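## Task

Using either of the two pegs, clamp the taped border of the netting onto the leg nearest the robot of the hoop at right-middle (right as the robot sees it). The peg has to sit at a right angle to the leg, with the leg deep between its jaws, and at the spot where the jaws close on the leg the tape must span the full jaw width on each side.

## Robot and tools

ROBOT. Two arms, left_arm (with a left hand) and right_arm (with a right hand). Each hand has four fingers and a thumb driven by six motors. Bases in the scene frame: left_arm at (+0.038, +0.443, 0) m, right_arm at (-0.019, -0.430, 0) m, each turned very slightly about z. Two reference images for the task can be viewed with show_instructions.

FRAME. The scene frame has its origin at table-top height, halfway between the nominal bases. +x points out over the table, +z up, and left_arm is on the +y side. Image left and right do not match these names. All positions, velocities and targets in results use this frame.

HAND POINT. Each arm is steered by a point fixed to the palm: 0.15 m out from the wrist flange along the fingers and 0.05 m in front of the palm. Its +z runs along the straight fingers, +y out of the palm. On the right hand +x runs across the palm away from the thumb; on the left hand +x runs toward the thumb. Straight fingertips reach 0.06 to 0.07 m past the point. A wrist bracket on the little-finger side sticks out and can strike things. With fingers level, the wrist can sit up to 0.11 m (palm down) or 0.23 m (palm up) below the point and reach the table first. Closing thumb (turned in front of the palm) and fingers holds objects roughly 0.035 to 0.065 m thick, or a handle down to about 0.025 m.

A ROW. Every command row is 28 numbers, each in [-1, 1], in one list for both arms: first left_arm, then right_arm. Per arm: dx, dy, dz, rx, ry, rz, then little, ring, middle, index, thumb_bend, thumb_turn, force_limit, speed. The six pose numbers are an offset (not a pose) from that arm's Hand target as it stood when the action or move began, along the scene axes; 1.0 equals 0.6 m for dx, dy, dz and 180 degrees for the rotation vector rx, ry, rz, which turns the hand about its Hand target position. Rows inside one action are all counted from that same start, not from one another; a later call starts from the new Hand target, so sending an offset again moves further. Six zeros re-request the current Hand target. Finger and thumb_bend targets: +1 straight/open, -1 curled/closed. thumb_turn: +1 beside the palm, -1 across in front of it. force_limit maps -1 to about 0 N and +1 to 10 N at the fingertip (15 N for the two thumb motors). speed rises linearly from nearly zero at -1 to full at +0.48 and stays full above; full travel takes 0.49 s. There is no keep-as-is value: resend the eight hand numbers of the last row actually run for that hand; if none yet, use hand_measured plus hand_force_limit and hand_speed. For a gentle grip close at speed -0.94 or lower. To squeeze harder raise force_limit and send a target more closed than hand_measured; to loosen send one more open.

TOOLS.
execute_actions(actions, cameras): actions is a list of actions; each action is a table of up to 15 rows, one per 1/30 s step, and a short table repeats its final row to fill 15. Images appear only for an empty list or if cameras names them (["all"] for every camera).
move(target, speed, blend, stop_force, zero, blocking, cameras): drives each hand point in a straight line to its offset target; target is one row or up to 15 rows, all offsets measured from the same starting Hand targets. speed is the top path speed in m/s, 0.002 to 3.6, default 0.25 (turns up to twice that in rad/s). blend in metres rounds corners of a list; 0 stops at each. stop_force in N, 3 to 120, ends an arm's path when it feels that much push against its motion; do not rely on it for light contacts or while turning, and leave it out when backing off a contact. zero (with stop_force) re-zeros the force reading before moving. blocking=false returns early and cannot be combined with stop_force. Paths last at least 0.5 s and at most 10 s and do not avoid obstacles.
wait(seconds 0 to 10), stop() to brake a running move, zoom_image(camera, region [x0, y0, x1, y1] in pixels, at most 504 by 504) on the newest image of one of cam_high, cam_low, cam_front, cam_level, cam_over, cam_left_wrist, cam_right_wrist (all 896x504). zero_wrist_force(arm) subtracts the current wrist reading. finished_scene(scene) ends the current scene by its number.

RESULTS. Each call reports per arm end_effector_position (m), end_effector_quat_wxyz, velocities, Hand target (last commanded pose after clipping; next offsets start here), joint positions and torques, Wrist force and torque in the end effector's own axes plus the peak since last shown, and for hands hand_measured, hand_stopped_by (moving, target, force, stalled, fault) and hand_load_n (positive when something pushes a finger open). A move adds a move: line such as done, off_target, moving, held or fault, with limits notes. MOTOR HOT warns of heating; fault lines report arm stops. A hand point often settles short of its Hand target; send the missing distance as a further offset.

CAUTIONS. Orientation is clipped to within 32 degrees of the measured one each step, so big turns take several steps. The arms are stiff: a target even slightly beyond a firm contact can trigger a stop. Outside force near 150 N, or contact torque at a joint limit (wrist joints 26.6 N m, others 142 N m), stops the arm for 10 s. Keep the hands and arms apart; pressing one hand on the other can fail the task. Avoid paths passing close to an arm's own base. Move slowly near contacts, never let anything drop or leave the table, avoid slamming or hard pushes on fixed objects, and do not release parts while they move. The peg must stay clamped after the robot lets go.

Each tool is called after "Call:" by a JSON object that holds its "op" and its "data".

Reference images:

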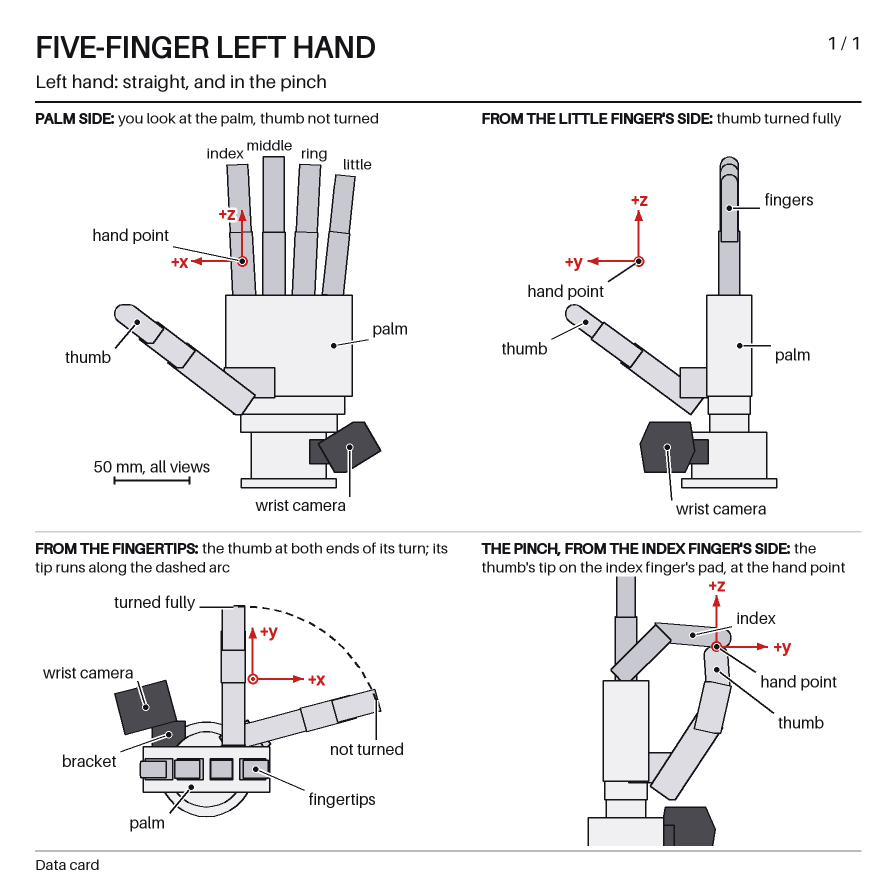

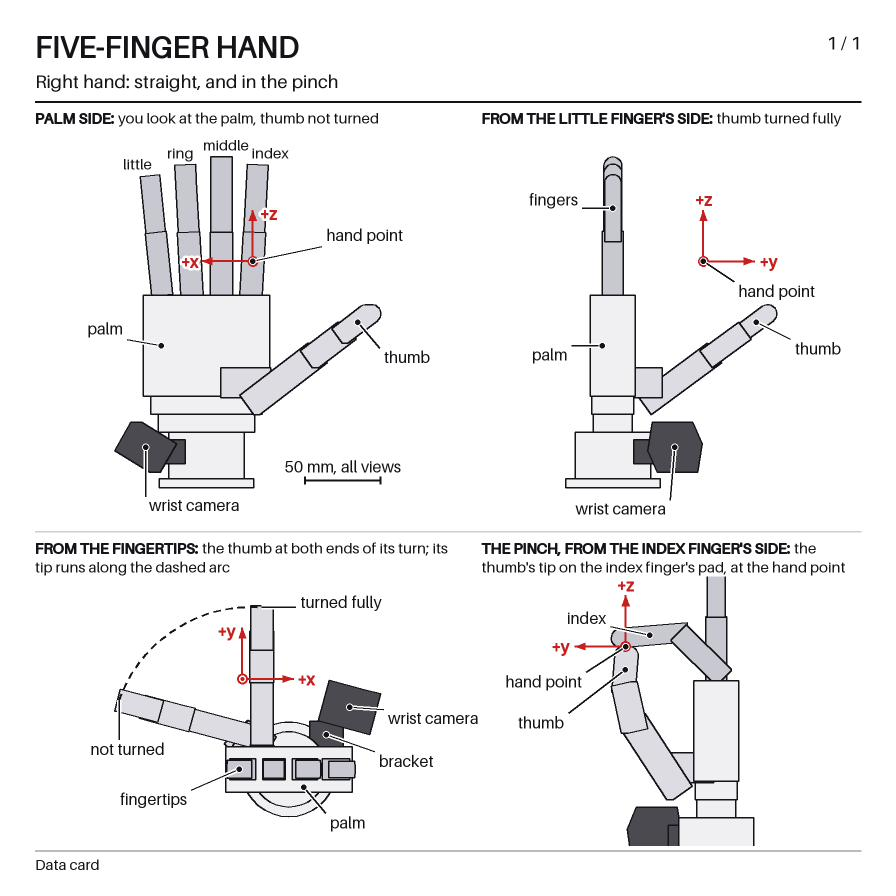

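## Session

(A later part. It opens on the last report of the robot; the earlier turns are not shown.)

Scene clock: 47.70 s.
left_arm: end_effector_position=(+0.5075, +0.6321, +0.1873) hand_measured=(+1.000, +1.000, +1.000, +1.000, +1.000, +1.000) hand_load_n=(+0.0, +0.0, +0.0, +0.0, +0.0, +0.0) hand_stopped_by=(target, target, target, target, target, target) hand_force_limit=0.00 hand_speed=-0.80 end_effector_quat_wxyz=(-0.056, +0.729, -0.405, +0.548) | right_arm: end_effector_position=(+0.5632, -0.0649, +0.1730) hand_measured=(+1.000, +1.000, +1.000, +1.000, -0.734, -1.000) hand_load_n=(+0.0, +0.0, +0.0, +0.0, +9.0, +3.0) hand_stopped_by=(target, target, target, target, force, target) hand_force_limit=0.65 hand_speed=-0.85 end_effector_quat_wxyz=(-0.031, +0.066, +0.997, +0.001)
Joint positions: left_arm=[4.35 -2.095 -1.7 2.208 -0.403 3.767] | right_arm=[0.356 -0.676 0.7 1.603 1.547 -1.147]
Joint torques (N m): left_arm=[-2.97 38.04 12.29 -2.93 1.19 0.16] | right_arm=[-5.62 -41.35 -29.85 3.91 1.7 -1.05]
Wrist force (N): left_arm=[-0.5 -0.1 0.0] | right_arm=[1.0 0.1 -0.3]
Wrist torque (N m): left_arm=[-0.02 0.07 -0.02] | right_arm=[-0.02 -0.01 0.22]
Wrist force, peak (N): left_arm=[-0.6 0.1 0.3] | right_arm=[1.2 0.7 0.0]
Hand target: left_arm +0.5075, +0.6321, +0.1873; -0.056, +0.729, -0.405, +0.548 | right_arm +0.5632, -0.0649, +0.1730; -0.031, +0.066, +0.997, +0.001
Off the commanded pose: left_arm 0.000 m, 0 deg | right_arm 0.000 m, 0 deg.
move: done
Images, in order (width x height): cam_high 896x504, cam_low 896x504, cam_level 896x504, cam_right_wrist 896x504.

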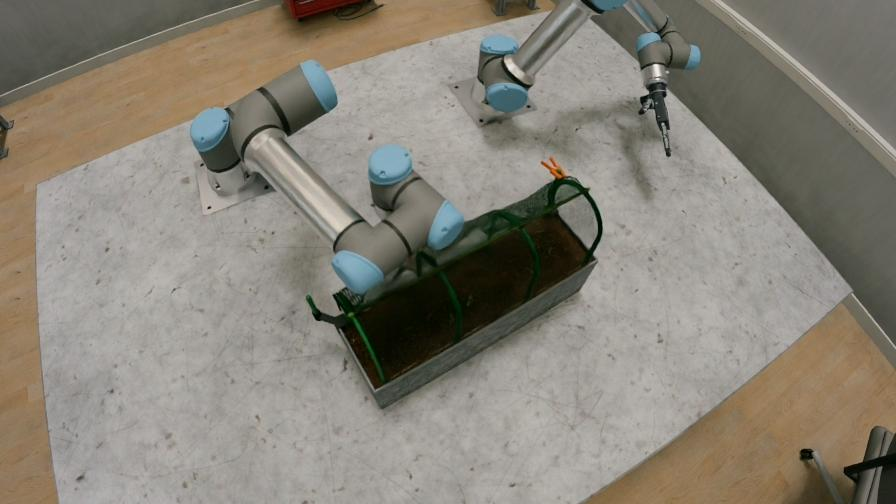

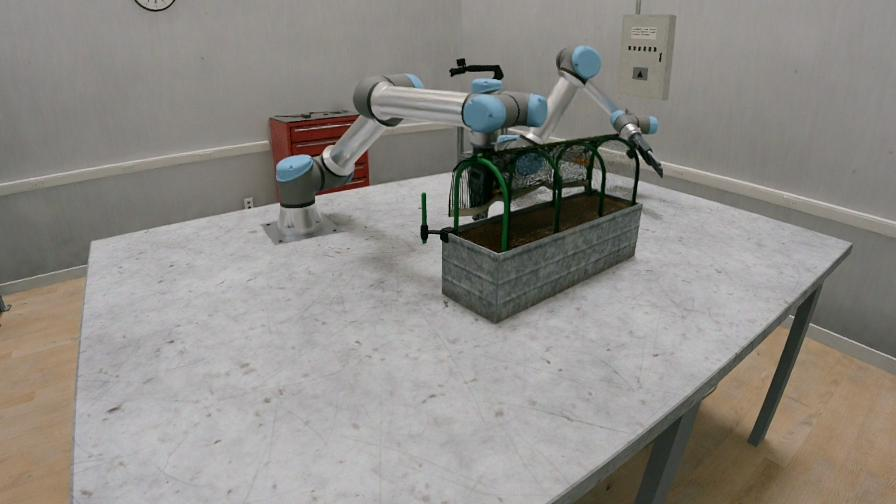

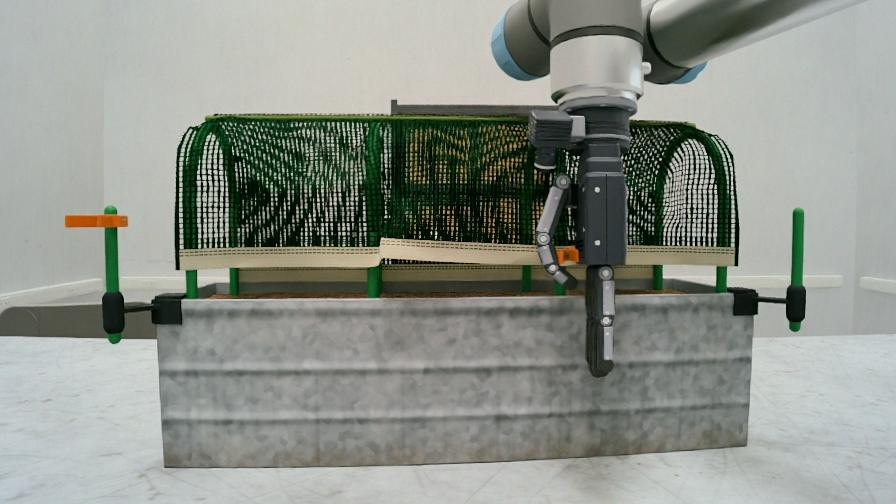

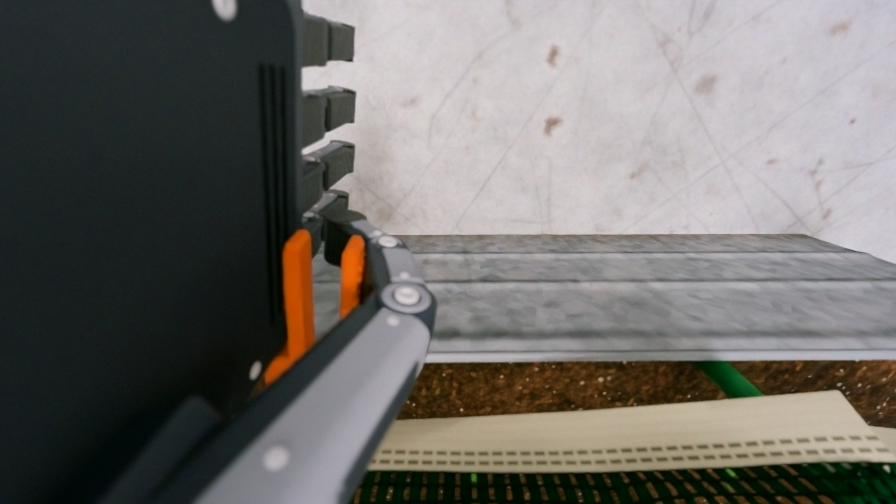

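Call:
{"op": "move", "data": {"target": [0,0,0,0,0,0,1,1,1,1,1,1,0,-0.8,0,0.0035,0.004,0.0222,0,0,1,1,1,1,-0.75,-1,0.65,-0.85], "speed": 0.05, "cameras": ["cam_level","cam_right_wrist","cam_high","cam_low","cam_front"]}}

Call:
{"op": "zoom_image", "data": {"camera": "cam_level", "region": [545, 235, 595, 275]}}

Call:
{"op": "zoom_image", "data": {"camera": "cam_level", "region": [500, 180, 660, 300]}}

Call:
{"op": "zoom_image", "data": {"camera": "cam_front", "region": [480, 230, 600, 330]}}

Scene clock: 51.40 s.
left_arm: end_effector_position=(+0.5075, +0.6321, +0.1873) hand_measured=(+1.000, +1.000, +1.000, +1.000, +1.000, +1.000) hand_load_n=(+0.0, +0.0, +0.0, +0.0, +0.0, +0.0) hand_stopped_by=(target, target, target, target, target, target) hand_force_limit=0.00 hand_speed=-0.80 end_effector_quat_wxyz=(-0.056, +0.729, -0.405, +0.548) | right_arm: end_effector_position=(+0.5632, -0.0628, +0.1754) hand_measured=(+1.000, +1.000, +1.000, +1.000, -0.734, -1.000) hand_load_n=(+0.0, +0.0, +0.0, +0.0, +9.0, +3.0) hand_stopped_by=(target, target, target, target, force, target) hand_force_limit=0.65 hand_speed=-0.85 end_effector_quat_wxyz=(-0.033, +0.065, +0.997, +0.036)
Joint positions: left_arm=[4.35 -2.095 -1.7 2.208 -0.403 3.767] | right_arm=[0.333 -0.702 0.749 1.563 1.482 -1.173]
Joint torques (N m): left_arm=[-3.54 37.99 12.51 -2.98 1.11 0.52] | right_arm=[-5.67 -58.94 -5.08 0.69 -1.34 -1.1]
Wrist force (N): left_arm=[-0.2 0.0 0.2] | right_arm=[1.1 0.2 -0.2]
Wrist torque (N m): left_arm=[-0.01 0.03 -0.01] | right_arm=[-0.02 -0.01 0.28]
Wrist force, peak (N): left_arm=[-0.6 -0.1 0.1] | right_arm=[1.3 0.6 0.2]
Hand target: left_arm +0.5075, +0.6321, +0.1873; -0.056, +0.729, -0.405, +0.548 | right_arm +0.5632, -0.0628, +0.1754; -0.033, +0.065, +0.997, +0.036
Off the commanded pose: left_arm 0.000 m, 0 deg | right_arm 0.000 m, 0 deg.
move: done
Images, in order (width x height): cam_high 896x504, cam_low 896x504, cam_front 896x504, cam_level 896x504, cam_right_wrist 896x504.

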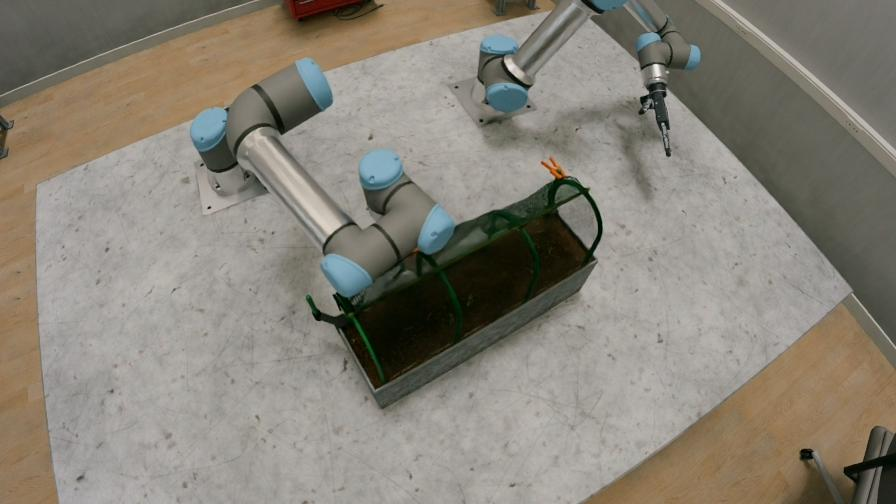

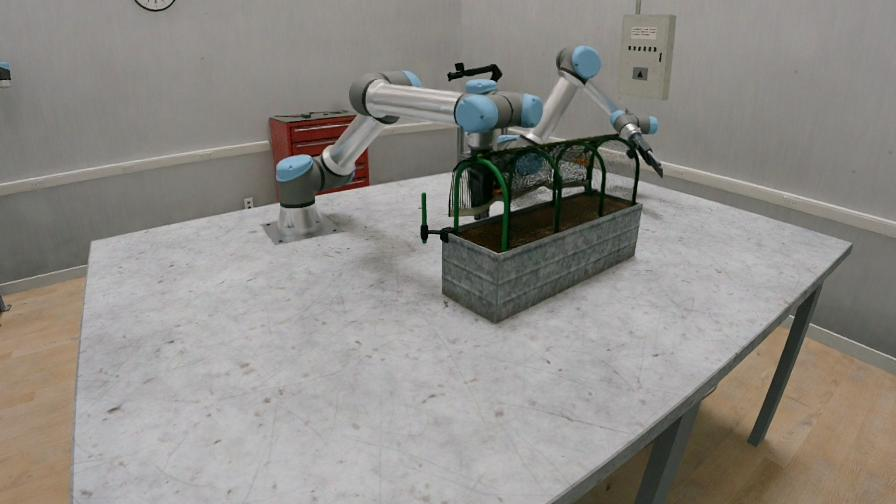

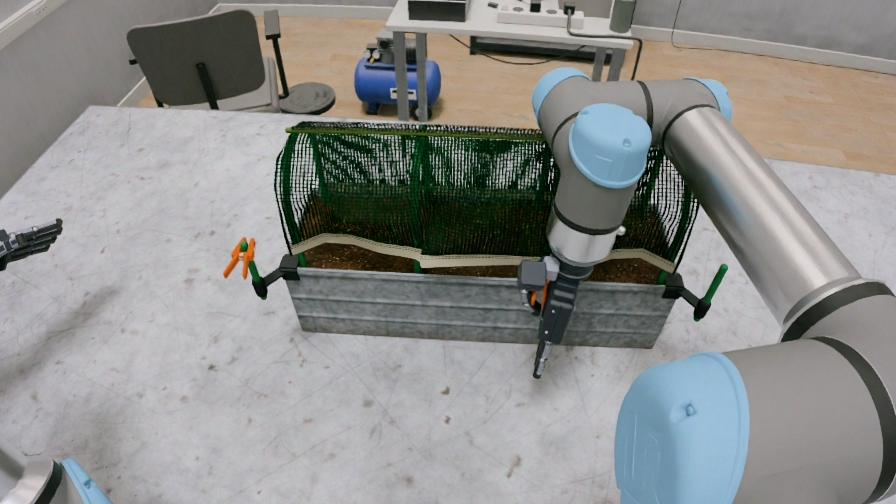

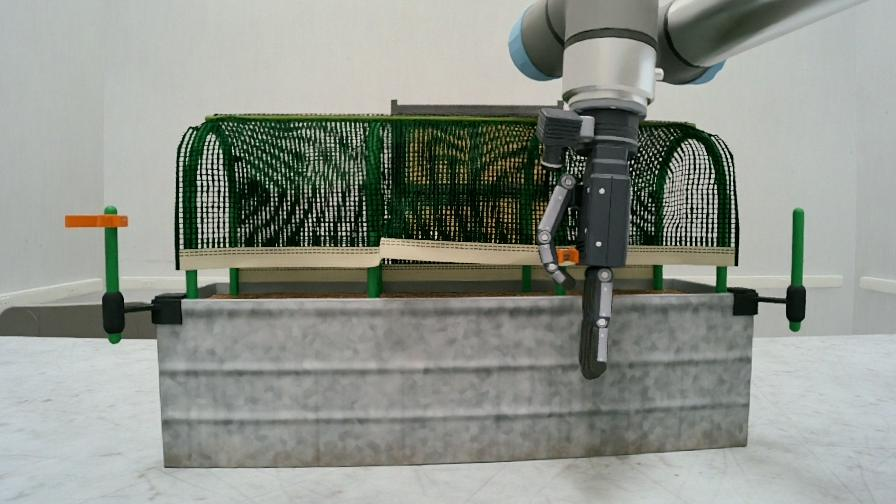

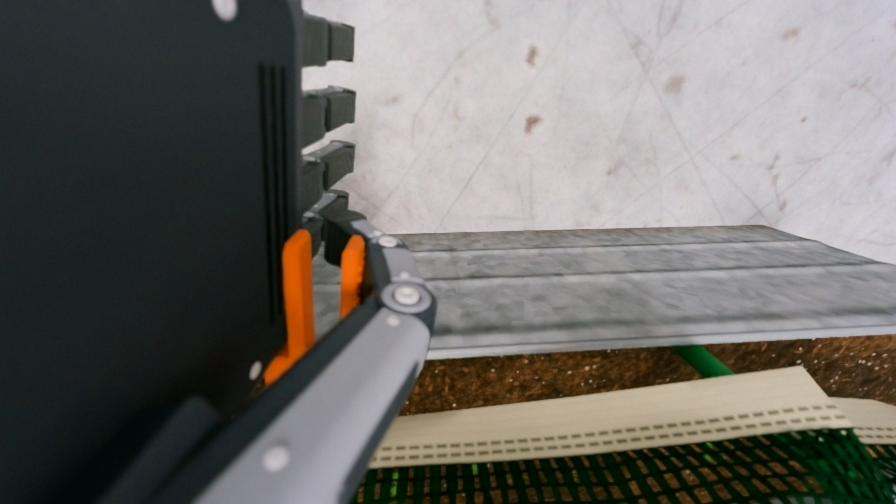

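Scaled by 10.080 from the camera's 896x504 image, which has a finer 1280x720 frame.

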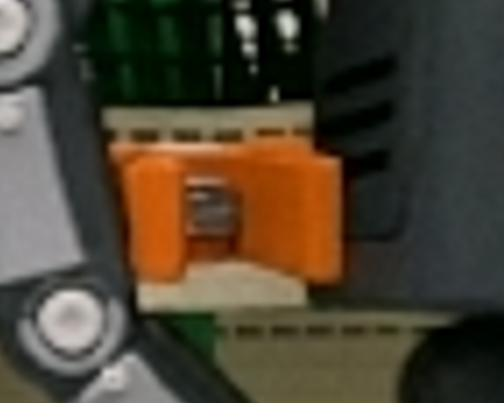

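Scaled by 3.150 from the camera's 896x504 image, which has a finer 1280x720 frame.

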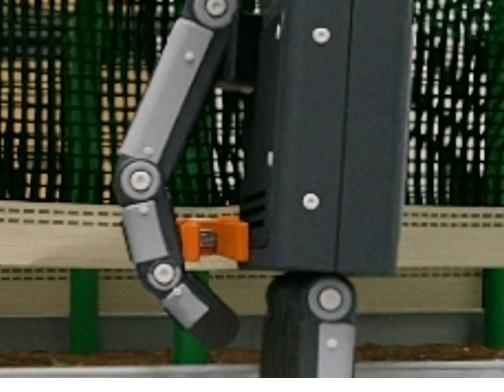

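Scaled by 4.200 from the camera's 896x504 image, which has a finer 1280x720 frame.

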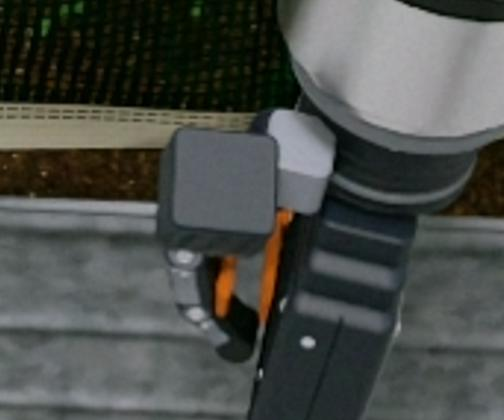

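Call:
{"op": "execute_actions", "data": {"actions": [[[0,0,0,0,0,0,1,1,1,1,1,1,0,-0.8,0,0,0,0,0,0,1,1,1,1,-0.8,-1,0.87,-0.85]]], "cameras": ["cam_level","cam_right_wrist","cam_high"]}}

Call:
{"op": "zoom_image", "data": {"camera": "cam_level", "region": [545, 235, 595, 275]}}

Call:
{"op": "zoom_image", "data": {"camera": "cam_right_wrist", "region": [250, 200, 450, 420]}}

Call:
{"op": "zoom_image", "data": {"camera": "cam_high", "region": [395, 230, 455, 280]}}

Scene clock: 52.63 s.
left_arm: end_effector_position=(+0.5075, +0.6321, +0.1873) hand_measured=(+1.000, +1.000, +1.000, +1.000, +1.000, +1.000) hand_load_n=(+0.0, +0.0, +0.0, +0.0, +0.0, +0.0) hand_stopped_by=(target, target, target, target, target, target) hand_force_limit=0.00 hand_speed=-0.80 end_effector_quat_wxyz=(-0.056, +0.729, -0.405, +0.548) | right_arm: end_effector_position=(+0.5632, -0.0628, +0.1754) hand_measured=(+1.000, +1.000, +1.000, +1.000, -0.790, -1.000) hand_load_n=(+0.0, +0.0, +0.0, +0.0, +13.5, +3.5) hand_stopped_by=(target, target, target, target, stalled, target) hand_force_limit=0.87 hand_speed=-0.85 end_effector_quat_wxyz=(-0.033, +0.065, +0.997, +0.036)
Joint positions: left_arm=[4.35 -2.095 -1.7 2.208 -0.403 3.767] | right_arm=[0.333 -0.702 0.749 1.563 1.481 -1.173]
Joint torques (N m): left_arm=[-3.33 37.1 12.45 -3.04 1.23 0.2] | right_arm=[-5.95 -59.17 -4.69 0.82 -1.39 -1.02]
Wrist force (N): left_arm=[-0.1 0.0 0.2] | right_arm=[0.8 0.2 0.1]
Wrist torque (N m): left_arm=[-0.01 0.02 -0.01] | right_arm=[-0.05 0.01 0.25]
Wrist force, peak (N): left_arm=[-0.6 0.1 0.2] | right_arm=[1.5 0.2 0.0]
Hand target: left_arm +0.5075, +0.6321, +0.1873; -0.056, +0.729, -0.405, +0.548 | right_arm +0.5632, -0.0628, +0.1754; -0.033, +0.065, +0.997, +0.036
Off the commanded pose: left_arm 0.000 m, 0 deg | right_arm 0.000 m, 0 deg.
Images, in order (width x height): cam_high 896x504, cam_level 896x504, cam_right_wrist 896x504.

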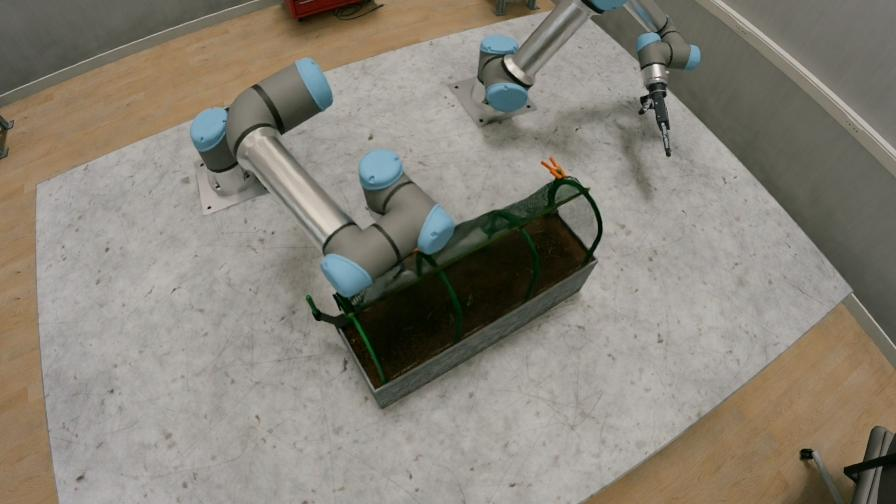

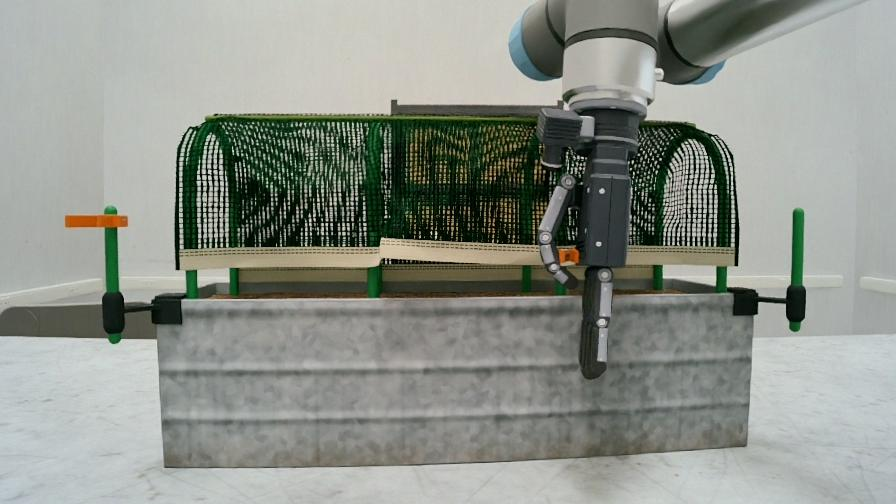

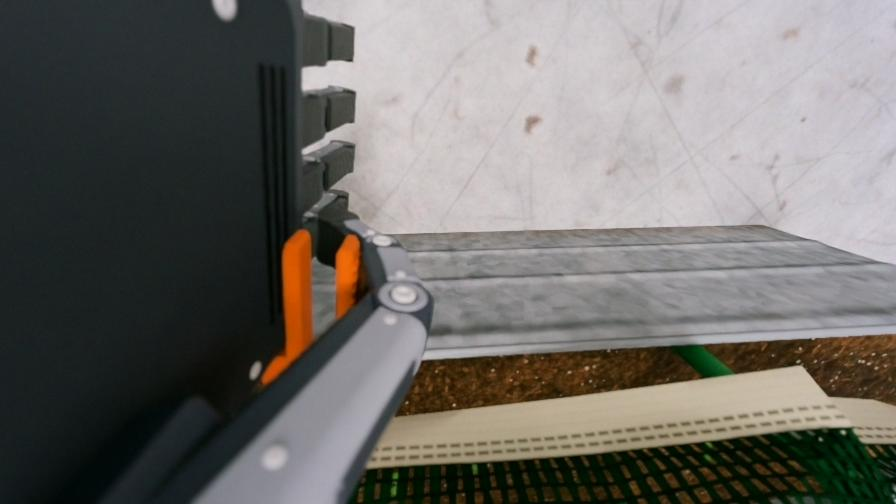

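Scaled by 10.080 from the camera's 896x504 image, which has a finer 1280x720 frame.

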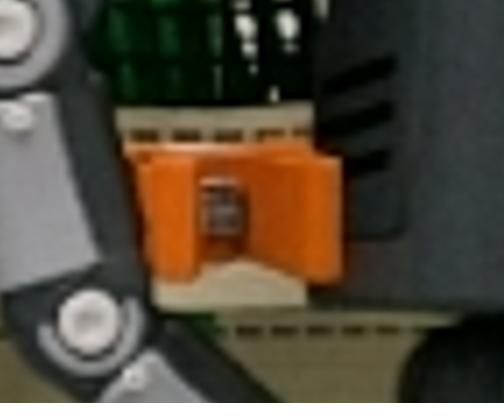

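Scaled by 2.291 from the camera's 896x504 image, which has a finer 1280x720 frame.

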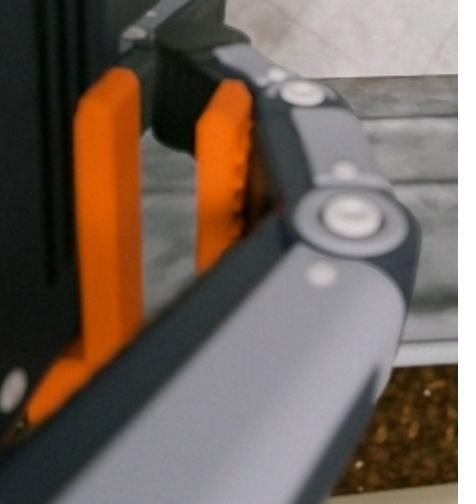

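Scaled by 8.400 from the camera's 896x504 image, which has a finer 1280x720 frame.

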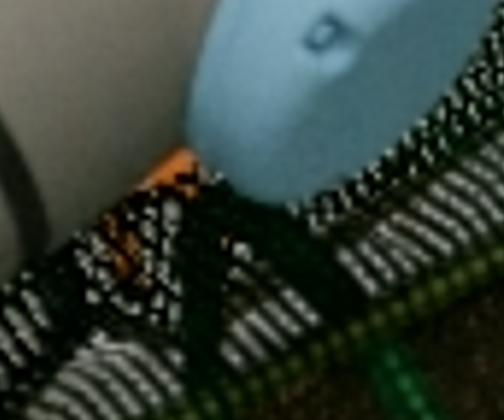

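Call:
{"op": "move", "data": {"target": [0,0,0,0,0,0,1,1,1,1,1,1,0,-0.8,0.0333,-0.0027,0,0,0,0,1,1,1,1,-0.8,-1,0.87,-0.85], "speed": 0.03, "stop_force": 8, "cameras": ["cam_level","cam_right_wrist","cam_high","cam_over"]}}

Call:
{"op": "zoom_image", "data": {"camera": "cam_level", "region": [535, 235, 595, 275]}}

Call:
{"op": "zoom_image", "data": {"camera": "cam_right_wrist", "region": [250, 200, 450, 420]}}

Call:
{"op": "zoom_image", "data": {"camera": "cam_high", "region": [395, 230, 455, 280]}}

Call:
{"op": "zoom_image", "data": {"camera": "cam_over", "region": [490, 260, 570, 360]}}

Scene clock: 54.90 s.
left_arm: end_effector_position=(+0.5075, +0.6321, +0.1873) hand_measured=(+1.000, +1.000, +1.000, +1.000, +1.000, +1.000) hand_load_n=(+0.0, +0.0, +0.0, +0.0, +0.0, +0.0) hand_stopped_by=(target, target, target, target, target, target) hand_force_limit=0.00 hand_speed=-0.80 end_effector_quat_wxyz=(-0.056, +0.729, -0.405, +0.548) | right_arm: end_effector_position=(+0.5831, -0.0645, +0.1754) hand_measured=(+1.000, +1.000, +1.000, +1.000, -0.790, -1.000) hand_load_n=(+0.0, +0.0, +0.0, +0.0, +13.0, +3.5) hand_stopped_by=(target, target, target, target, stalled, target) hand_force_limit=0.87 hand_speed=-0.85 end_effector_quat_wxyz=(-0.033, +0.065, +0.997, +0.036)
Joint positions: left_arm=[4.35 -2.095 -1.7 2.208 -0.403 3.767] | right_arm=[0.322 -0.638 0.63 1.618 1.482 -1.184]
Joint torques (N m): left_arm=[-2.65 38.65 13.23 -3.13 1.02 0.48] | right_arm=[-6.25 -41.6 -30.07 3.69 1.63 -1.05]
Wrist force (N): left_arm=[-0.3 -0.2 0.3] | right_arm=[1.1 0.3 0.4]
Wrist torque (N m): left_arm=[-0.05 0.05 0.00] | right_arm=[-0.04 -0.03 0.28]
Wrist force, peak (N): left_arm=[-0.6 0.0 0.0] | right_arm=[1.5 0.1 0.1]
Hand target: left_arm +0.5075, +0.6321, +0.1873; -0.056, +0.729, -0.405, +0.548 | right_arm +0.5831, -0.0645, +0.1754; -0.033, +0.065, +0.997, +0.036
Off the commanded pose: left_arm 0.000 m, 0 deg | right_arm 0.000 m, 0 deg.
move: done
Images, in order (width x height): cam_high 896x504, cam_level 896x504, cam_over 896x504, cam_right_wrist 896x504.

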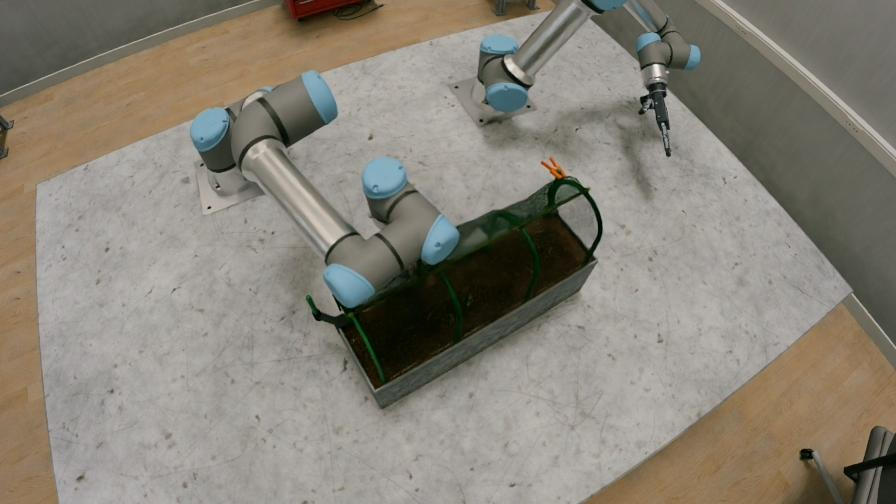

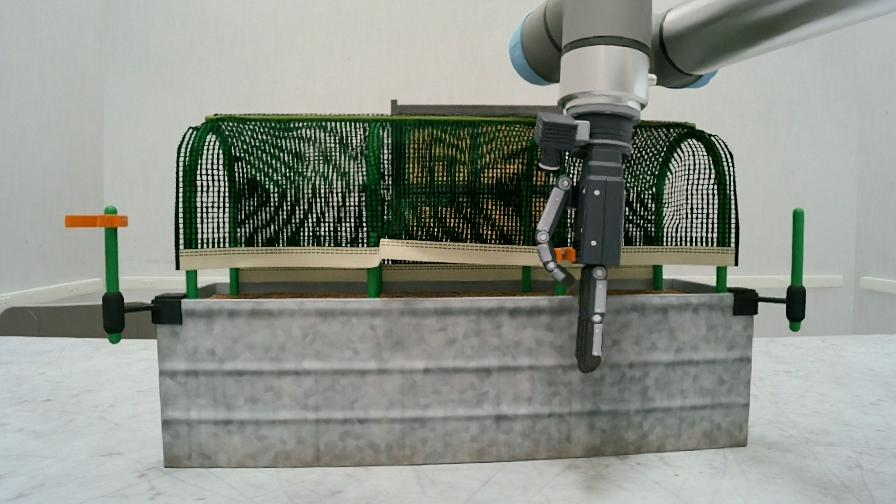

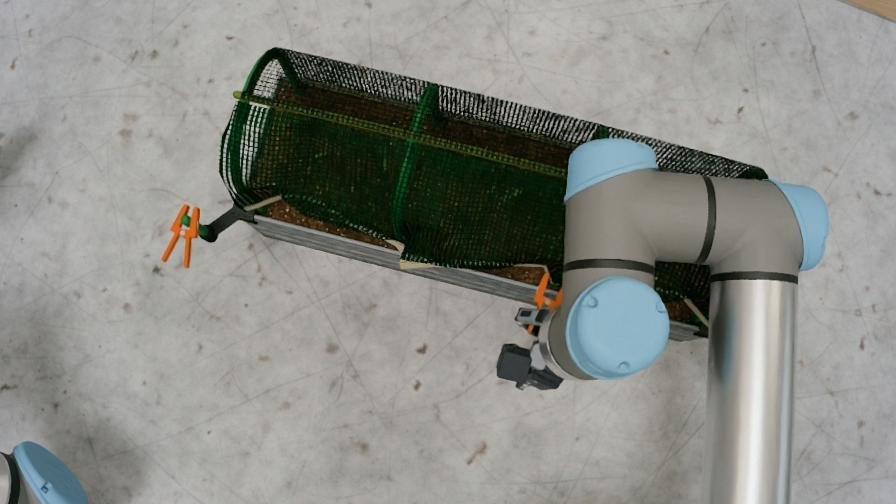

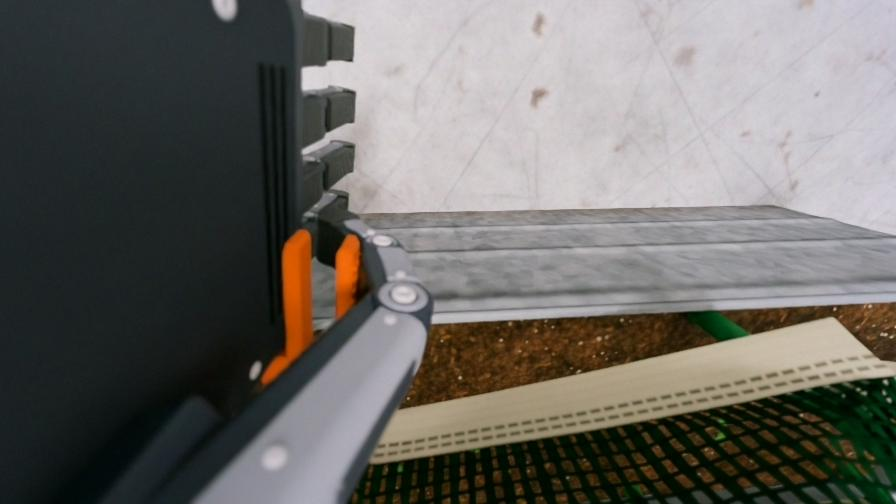

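Scaled by 8.400 from the camera's 896x504 image, which has a finer 1280x720 frame.

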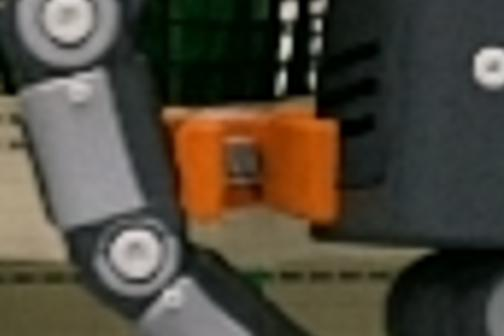

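Scaled by 2.291 from the camera's 896x504 image, which has a finer 1280x720 frame.

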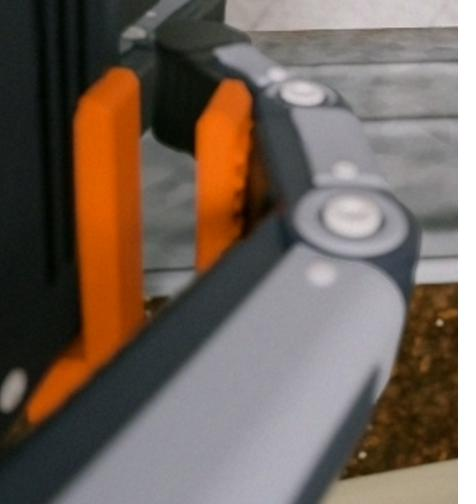

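Scaled by 8.400 from the camera's 896x504 image, which has a finer 1280x720 frame.

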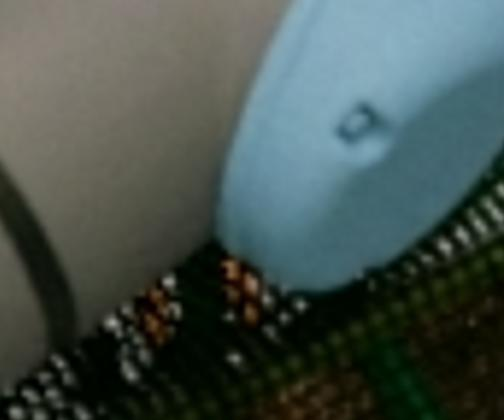

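Scaled by 5.040 from the camera's 896x504 image, which has a finer 1280x720 frame.

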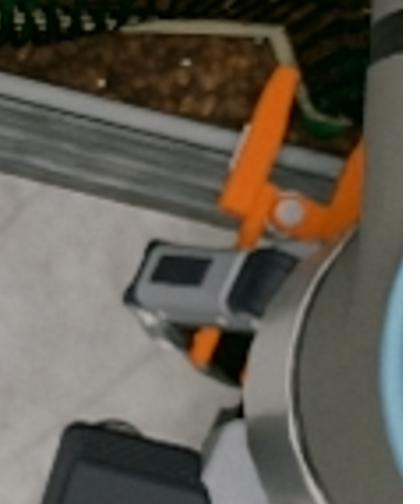

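Call:
{"op": "zoom_image", "data": {"camera": "cam_over", "region": [530, 260, 570, 320]}}

Call:
{"op": "zoom_image", "data": {"camera": "cam_over", "region": [380, 230, 440, 290]}}

Call:
{"op": "zoom_image", "data": {"camera": "cam_level", "region": [520, 220, 640, 310]}}

Scaled by 8.400 from the camera's 896x504 image, which has a finer 1280x720 frame.

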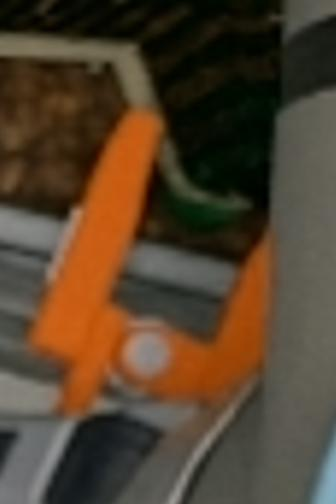

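Scaled by 8.400 from the camera's 896x504 image, which has a finer 1280x720 frame.

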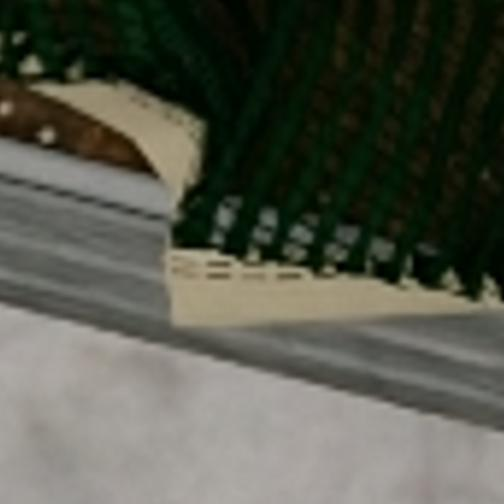

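Scaled by 4.200 from the camera's 896x504 image, which has a finer 1280x720 frame.

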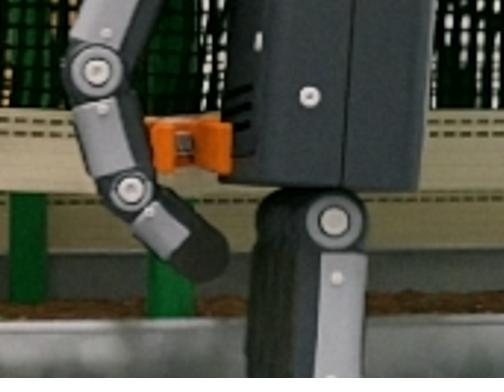

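Call:
{"op": "move", "data": {"target": [0,0,0,0,0,0,1,1,1,1,1,1,0,-0.8,0.01,0.0003,0,0,0,0,1,1,1,1,-0.8,-1,0.87,-0.85], "speed": 0.02, "stop_force": 10, "cameras": ["cam_level","cam_right_wrist","cam_high","cam_over"]}}

Call:
{"op": "zoom_image", "data": {"camera": "cam_level", "region": [520, 220, 640, 310]}}

Call:
{"op": "zoom_image", "data": {"camera": "cam_over", "region": [530, 260, 570, 320]}}

Call:
{"op": "zoom_image", "data": {"camera": "cam_high", "region": [395, 230, 455, 280]}}

Call:
{"op": "zoom_image", "data": {"camera": "cam_right_wrist", "region": [250, 200, 450, 420]}}

Scene clock: 58.87 s.
left_arm: end_effector_position=(+0.5075, +0.6321, +0.1873) hand_measured=(+1.000, +1.000, +1.000, +1.000, +1.000, +1.000) hand_load_n=(+0.0, +0.0, +0.0, -0.5, +0.0, +0.0) hand_stopped_by=(target, target, target, target, target, target) hand_force_limit=0.00 hand_speed=-0.80 end_effector_quat_wxyz=(-0.056, +0.729, -0.405, +0.548) | right_arm: end_effector_position=(+0.5891, -0.0643, +0.1754) hand_measured=(+1.000, +1.000, +1.000, +1.000, -0.790, -1.000) hand_load_n=(+0.0, +0.0, +0.0, +0.0, +12.5, +4.5) hand_stopped_by=(target, target, target, target, stalled, target) hand_force_limit=0.87 hand_speed=-0.85 end_effector_quat_wxyz=(-0.033, +0.065, +0.997, +0.036)
Joint positions: left_arm=[4.35 -2.095 -1.7 2.208 -0.403 3.767] | right_arm=[0.32 -0.615 0.587 1.638 1.482 -1.187]
Joint torques (N m): left_arm=[-2.74 37.89 13.05 -3.14 1 0.47] | right_arm=[-5.13 -42.6 -29.86 3.52 1.42 -1.23]
Wrist force (N): left_arm=[-0.2 0.0 0.0] | right_arm=[1.6 -1.5 0.2]
Wrist torque (N m): left_arm=[-0.01 0.03 -0.01] | right_arm=[-0.06 -0.03 0.36]
Wrist force, peak (N): left_arm=[-0.6 -0.1 0.2] | right_arm=[2.0 -1.6 0.2]
Hand target: left_arm +0.5075, +0.6321, +0.1873; -0.056, +0.729, -0.405, +0.548 | right_arm +0.5891, -0.0643, +0.1754; -0.033, +0.065, +0.997, +0.036
Off the commanded pose: left_arm 0.000 m, 0 deg | right_arm 0.000 m, 0 deg.
move: done
Images, in order (width x height): cam_high 896x504, cam_level 896x504, cam_over 896x504, cam_right_wrist 896x504.

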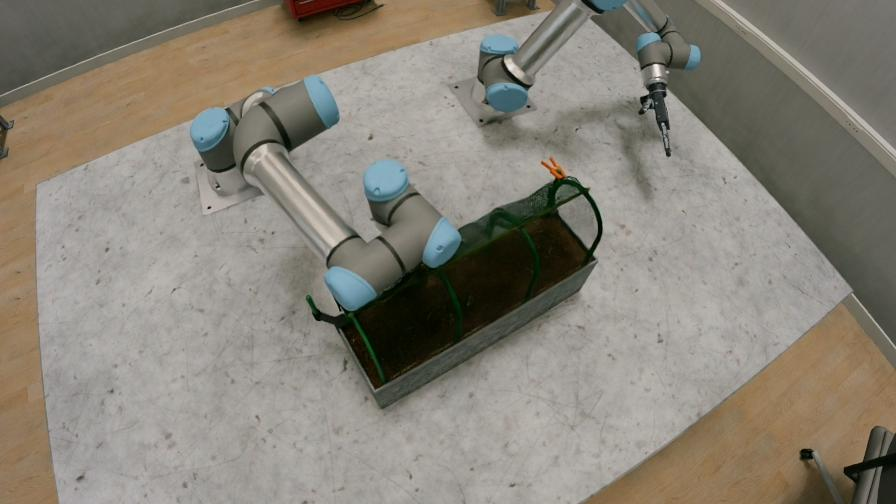

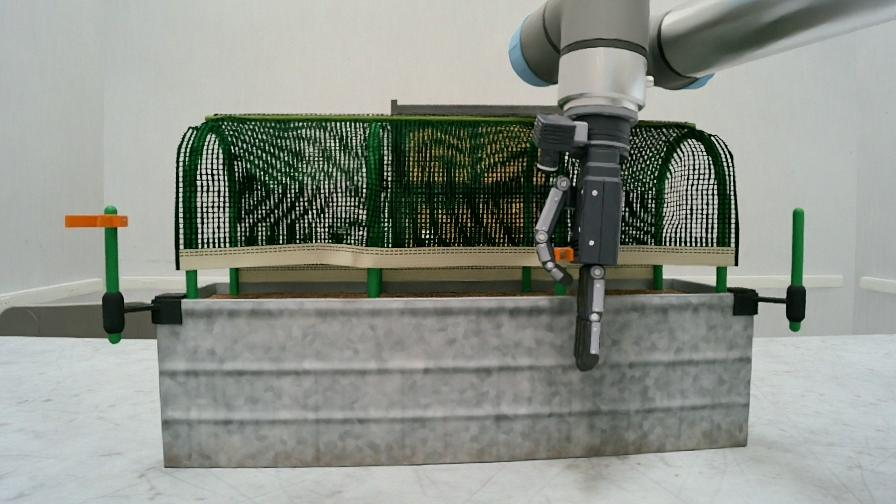

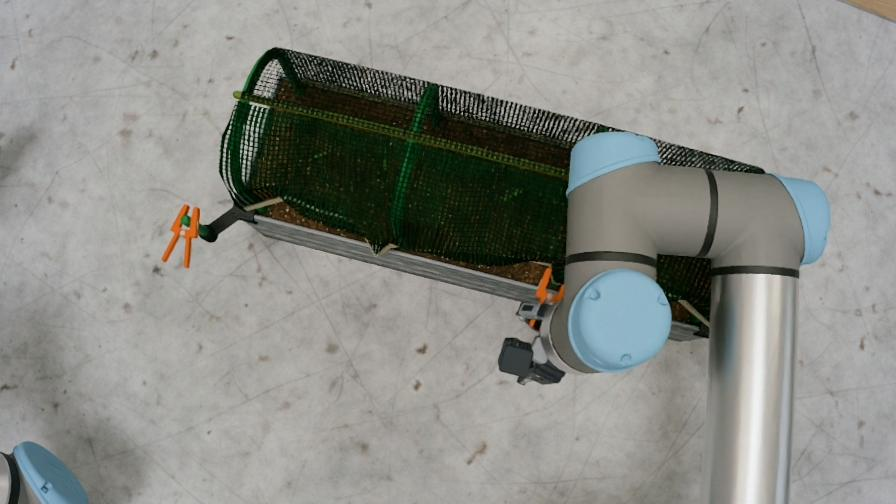

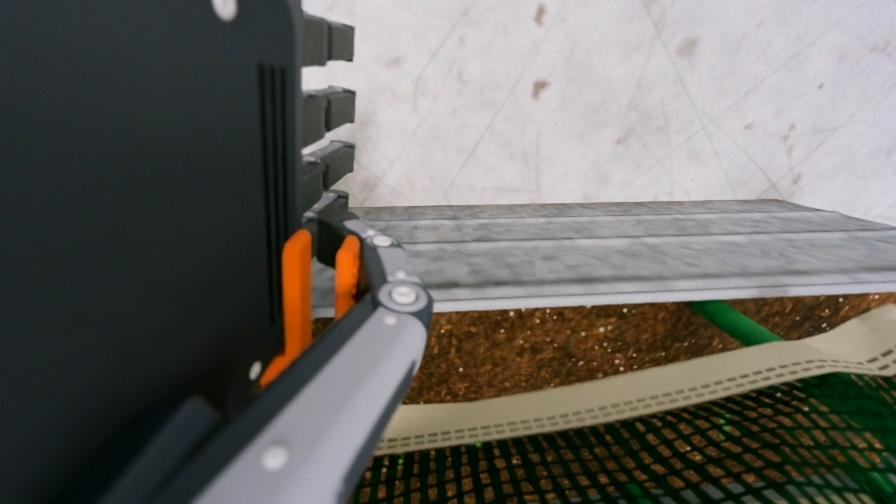

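Scaled by 4.200 from the camera's 896x504 image, which has a finer 1280x720 frame.

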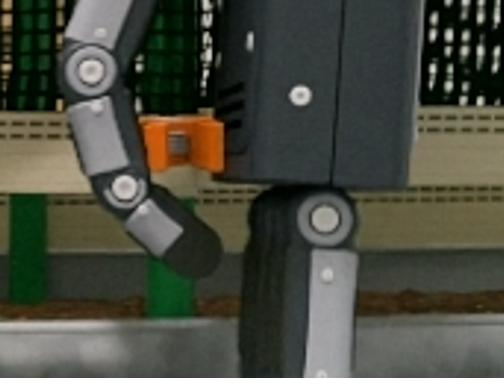

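Scaled by 8.400 from the camera's 896x504 image, which has a finer 1280x720 frame.

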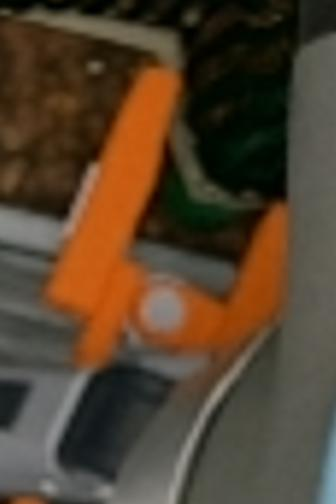

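Scaled by 8.400 from the camera's 896x504 image, which has a finer 1280x720 frame.

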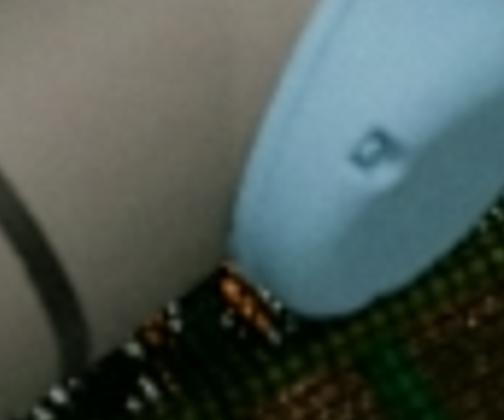

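Scaled by 2.291 from the camera's 896x504 image, which has a finer 1280x720 frame.

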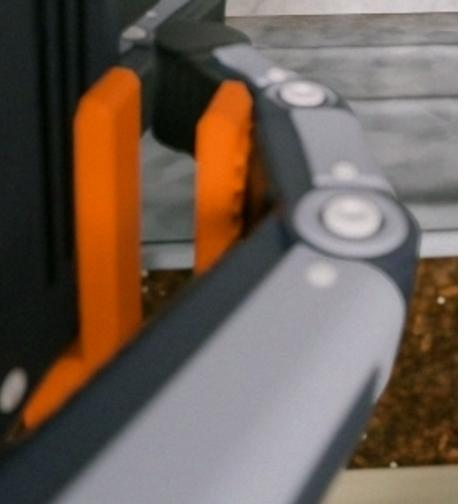

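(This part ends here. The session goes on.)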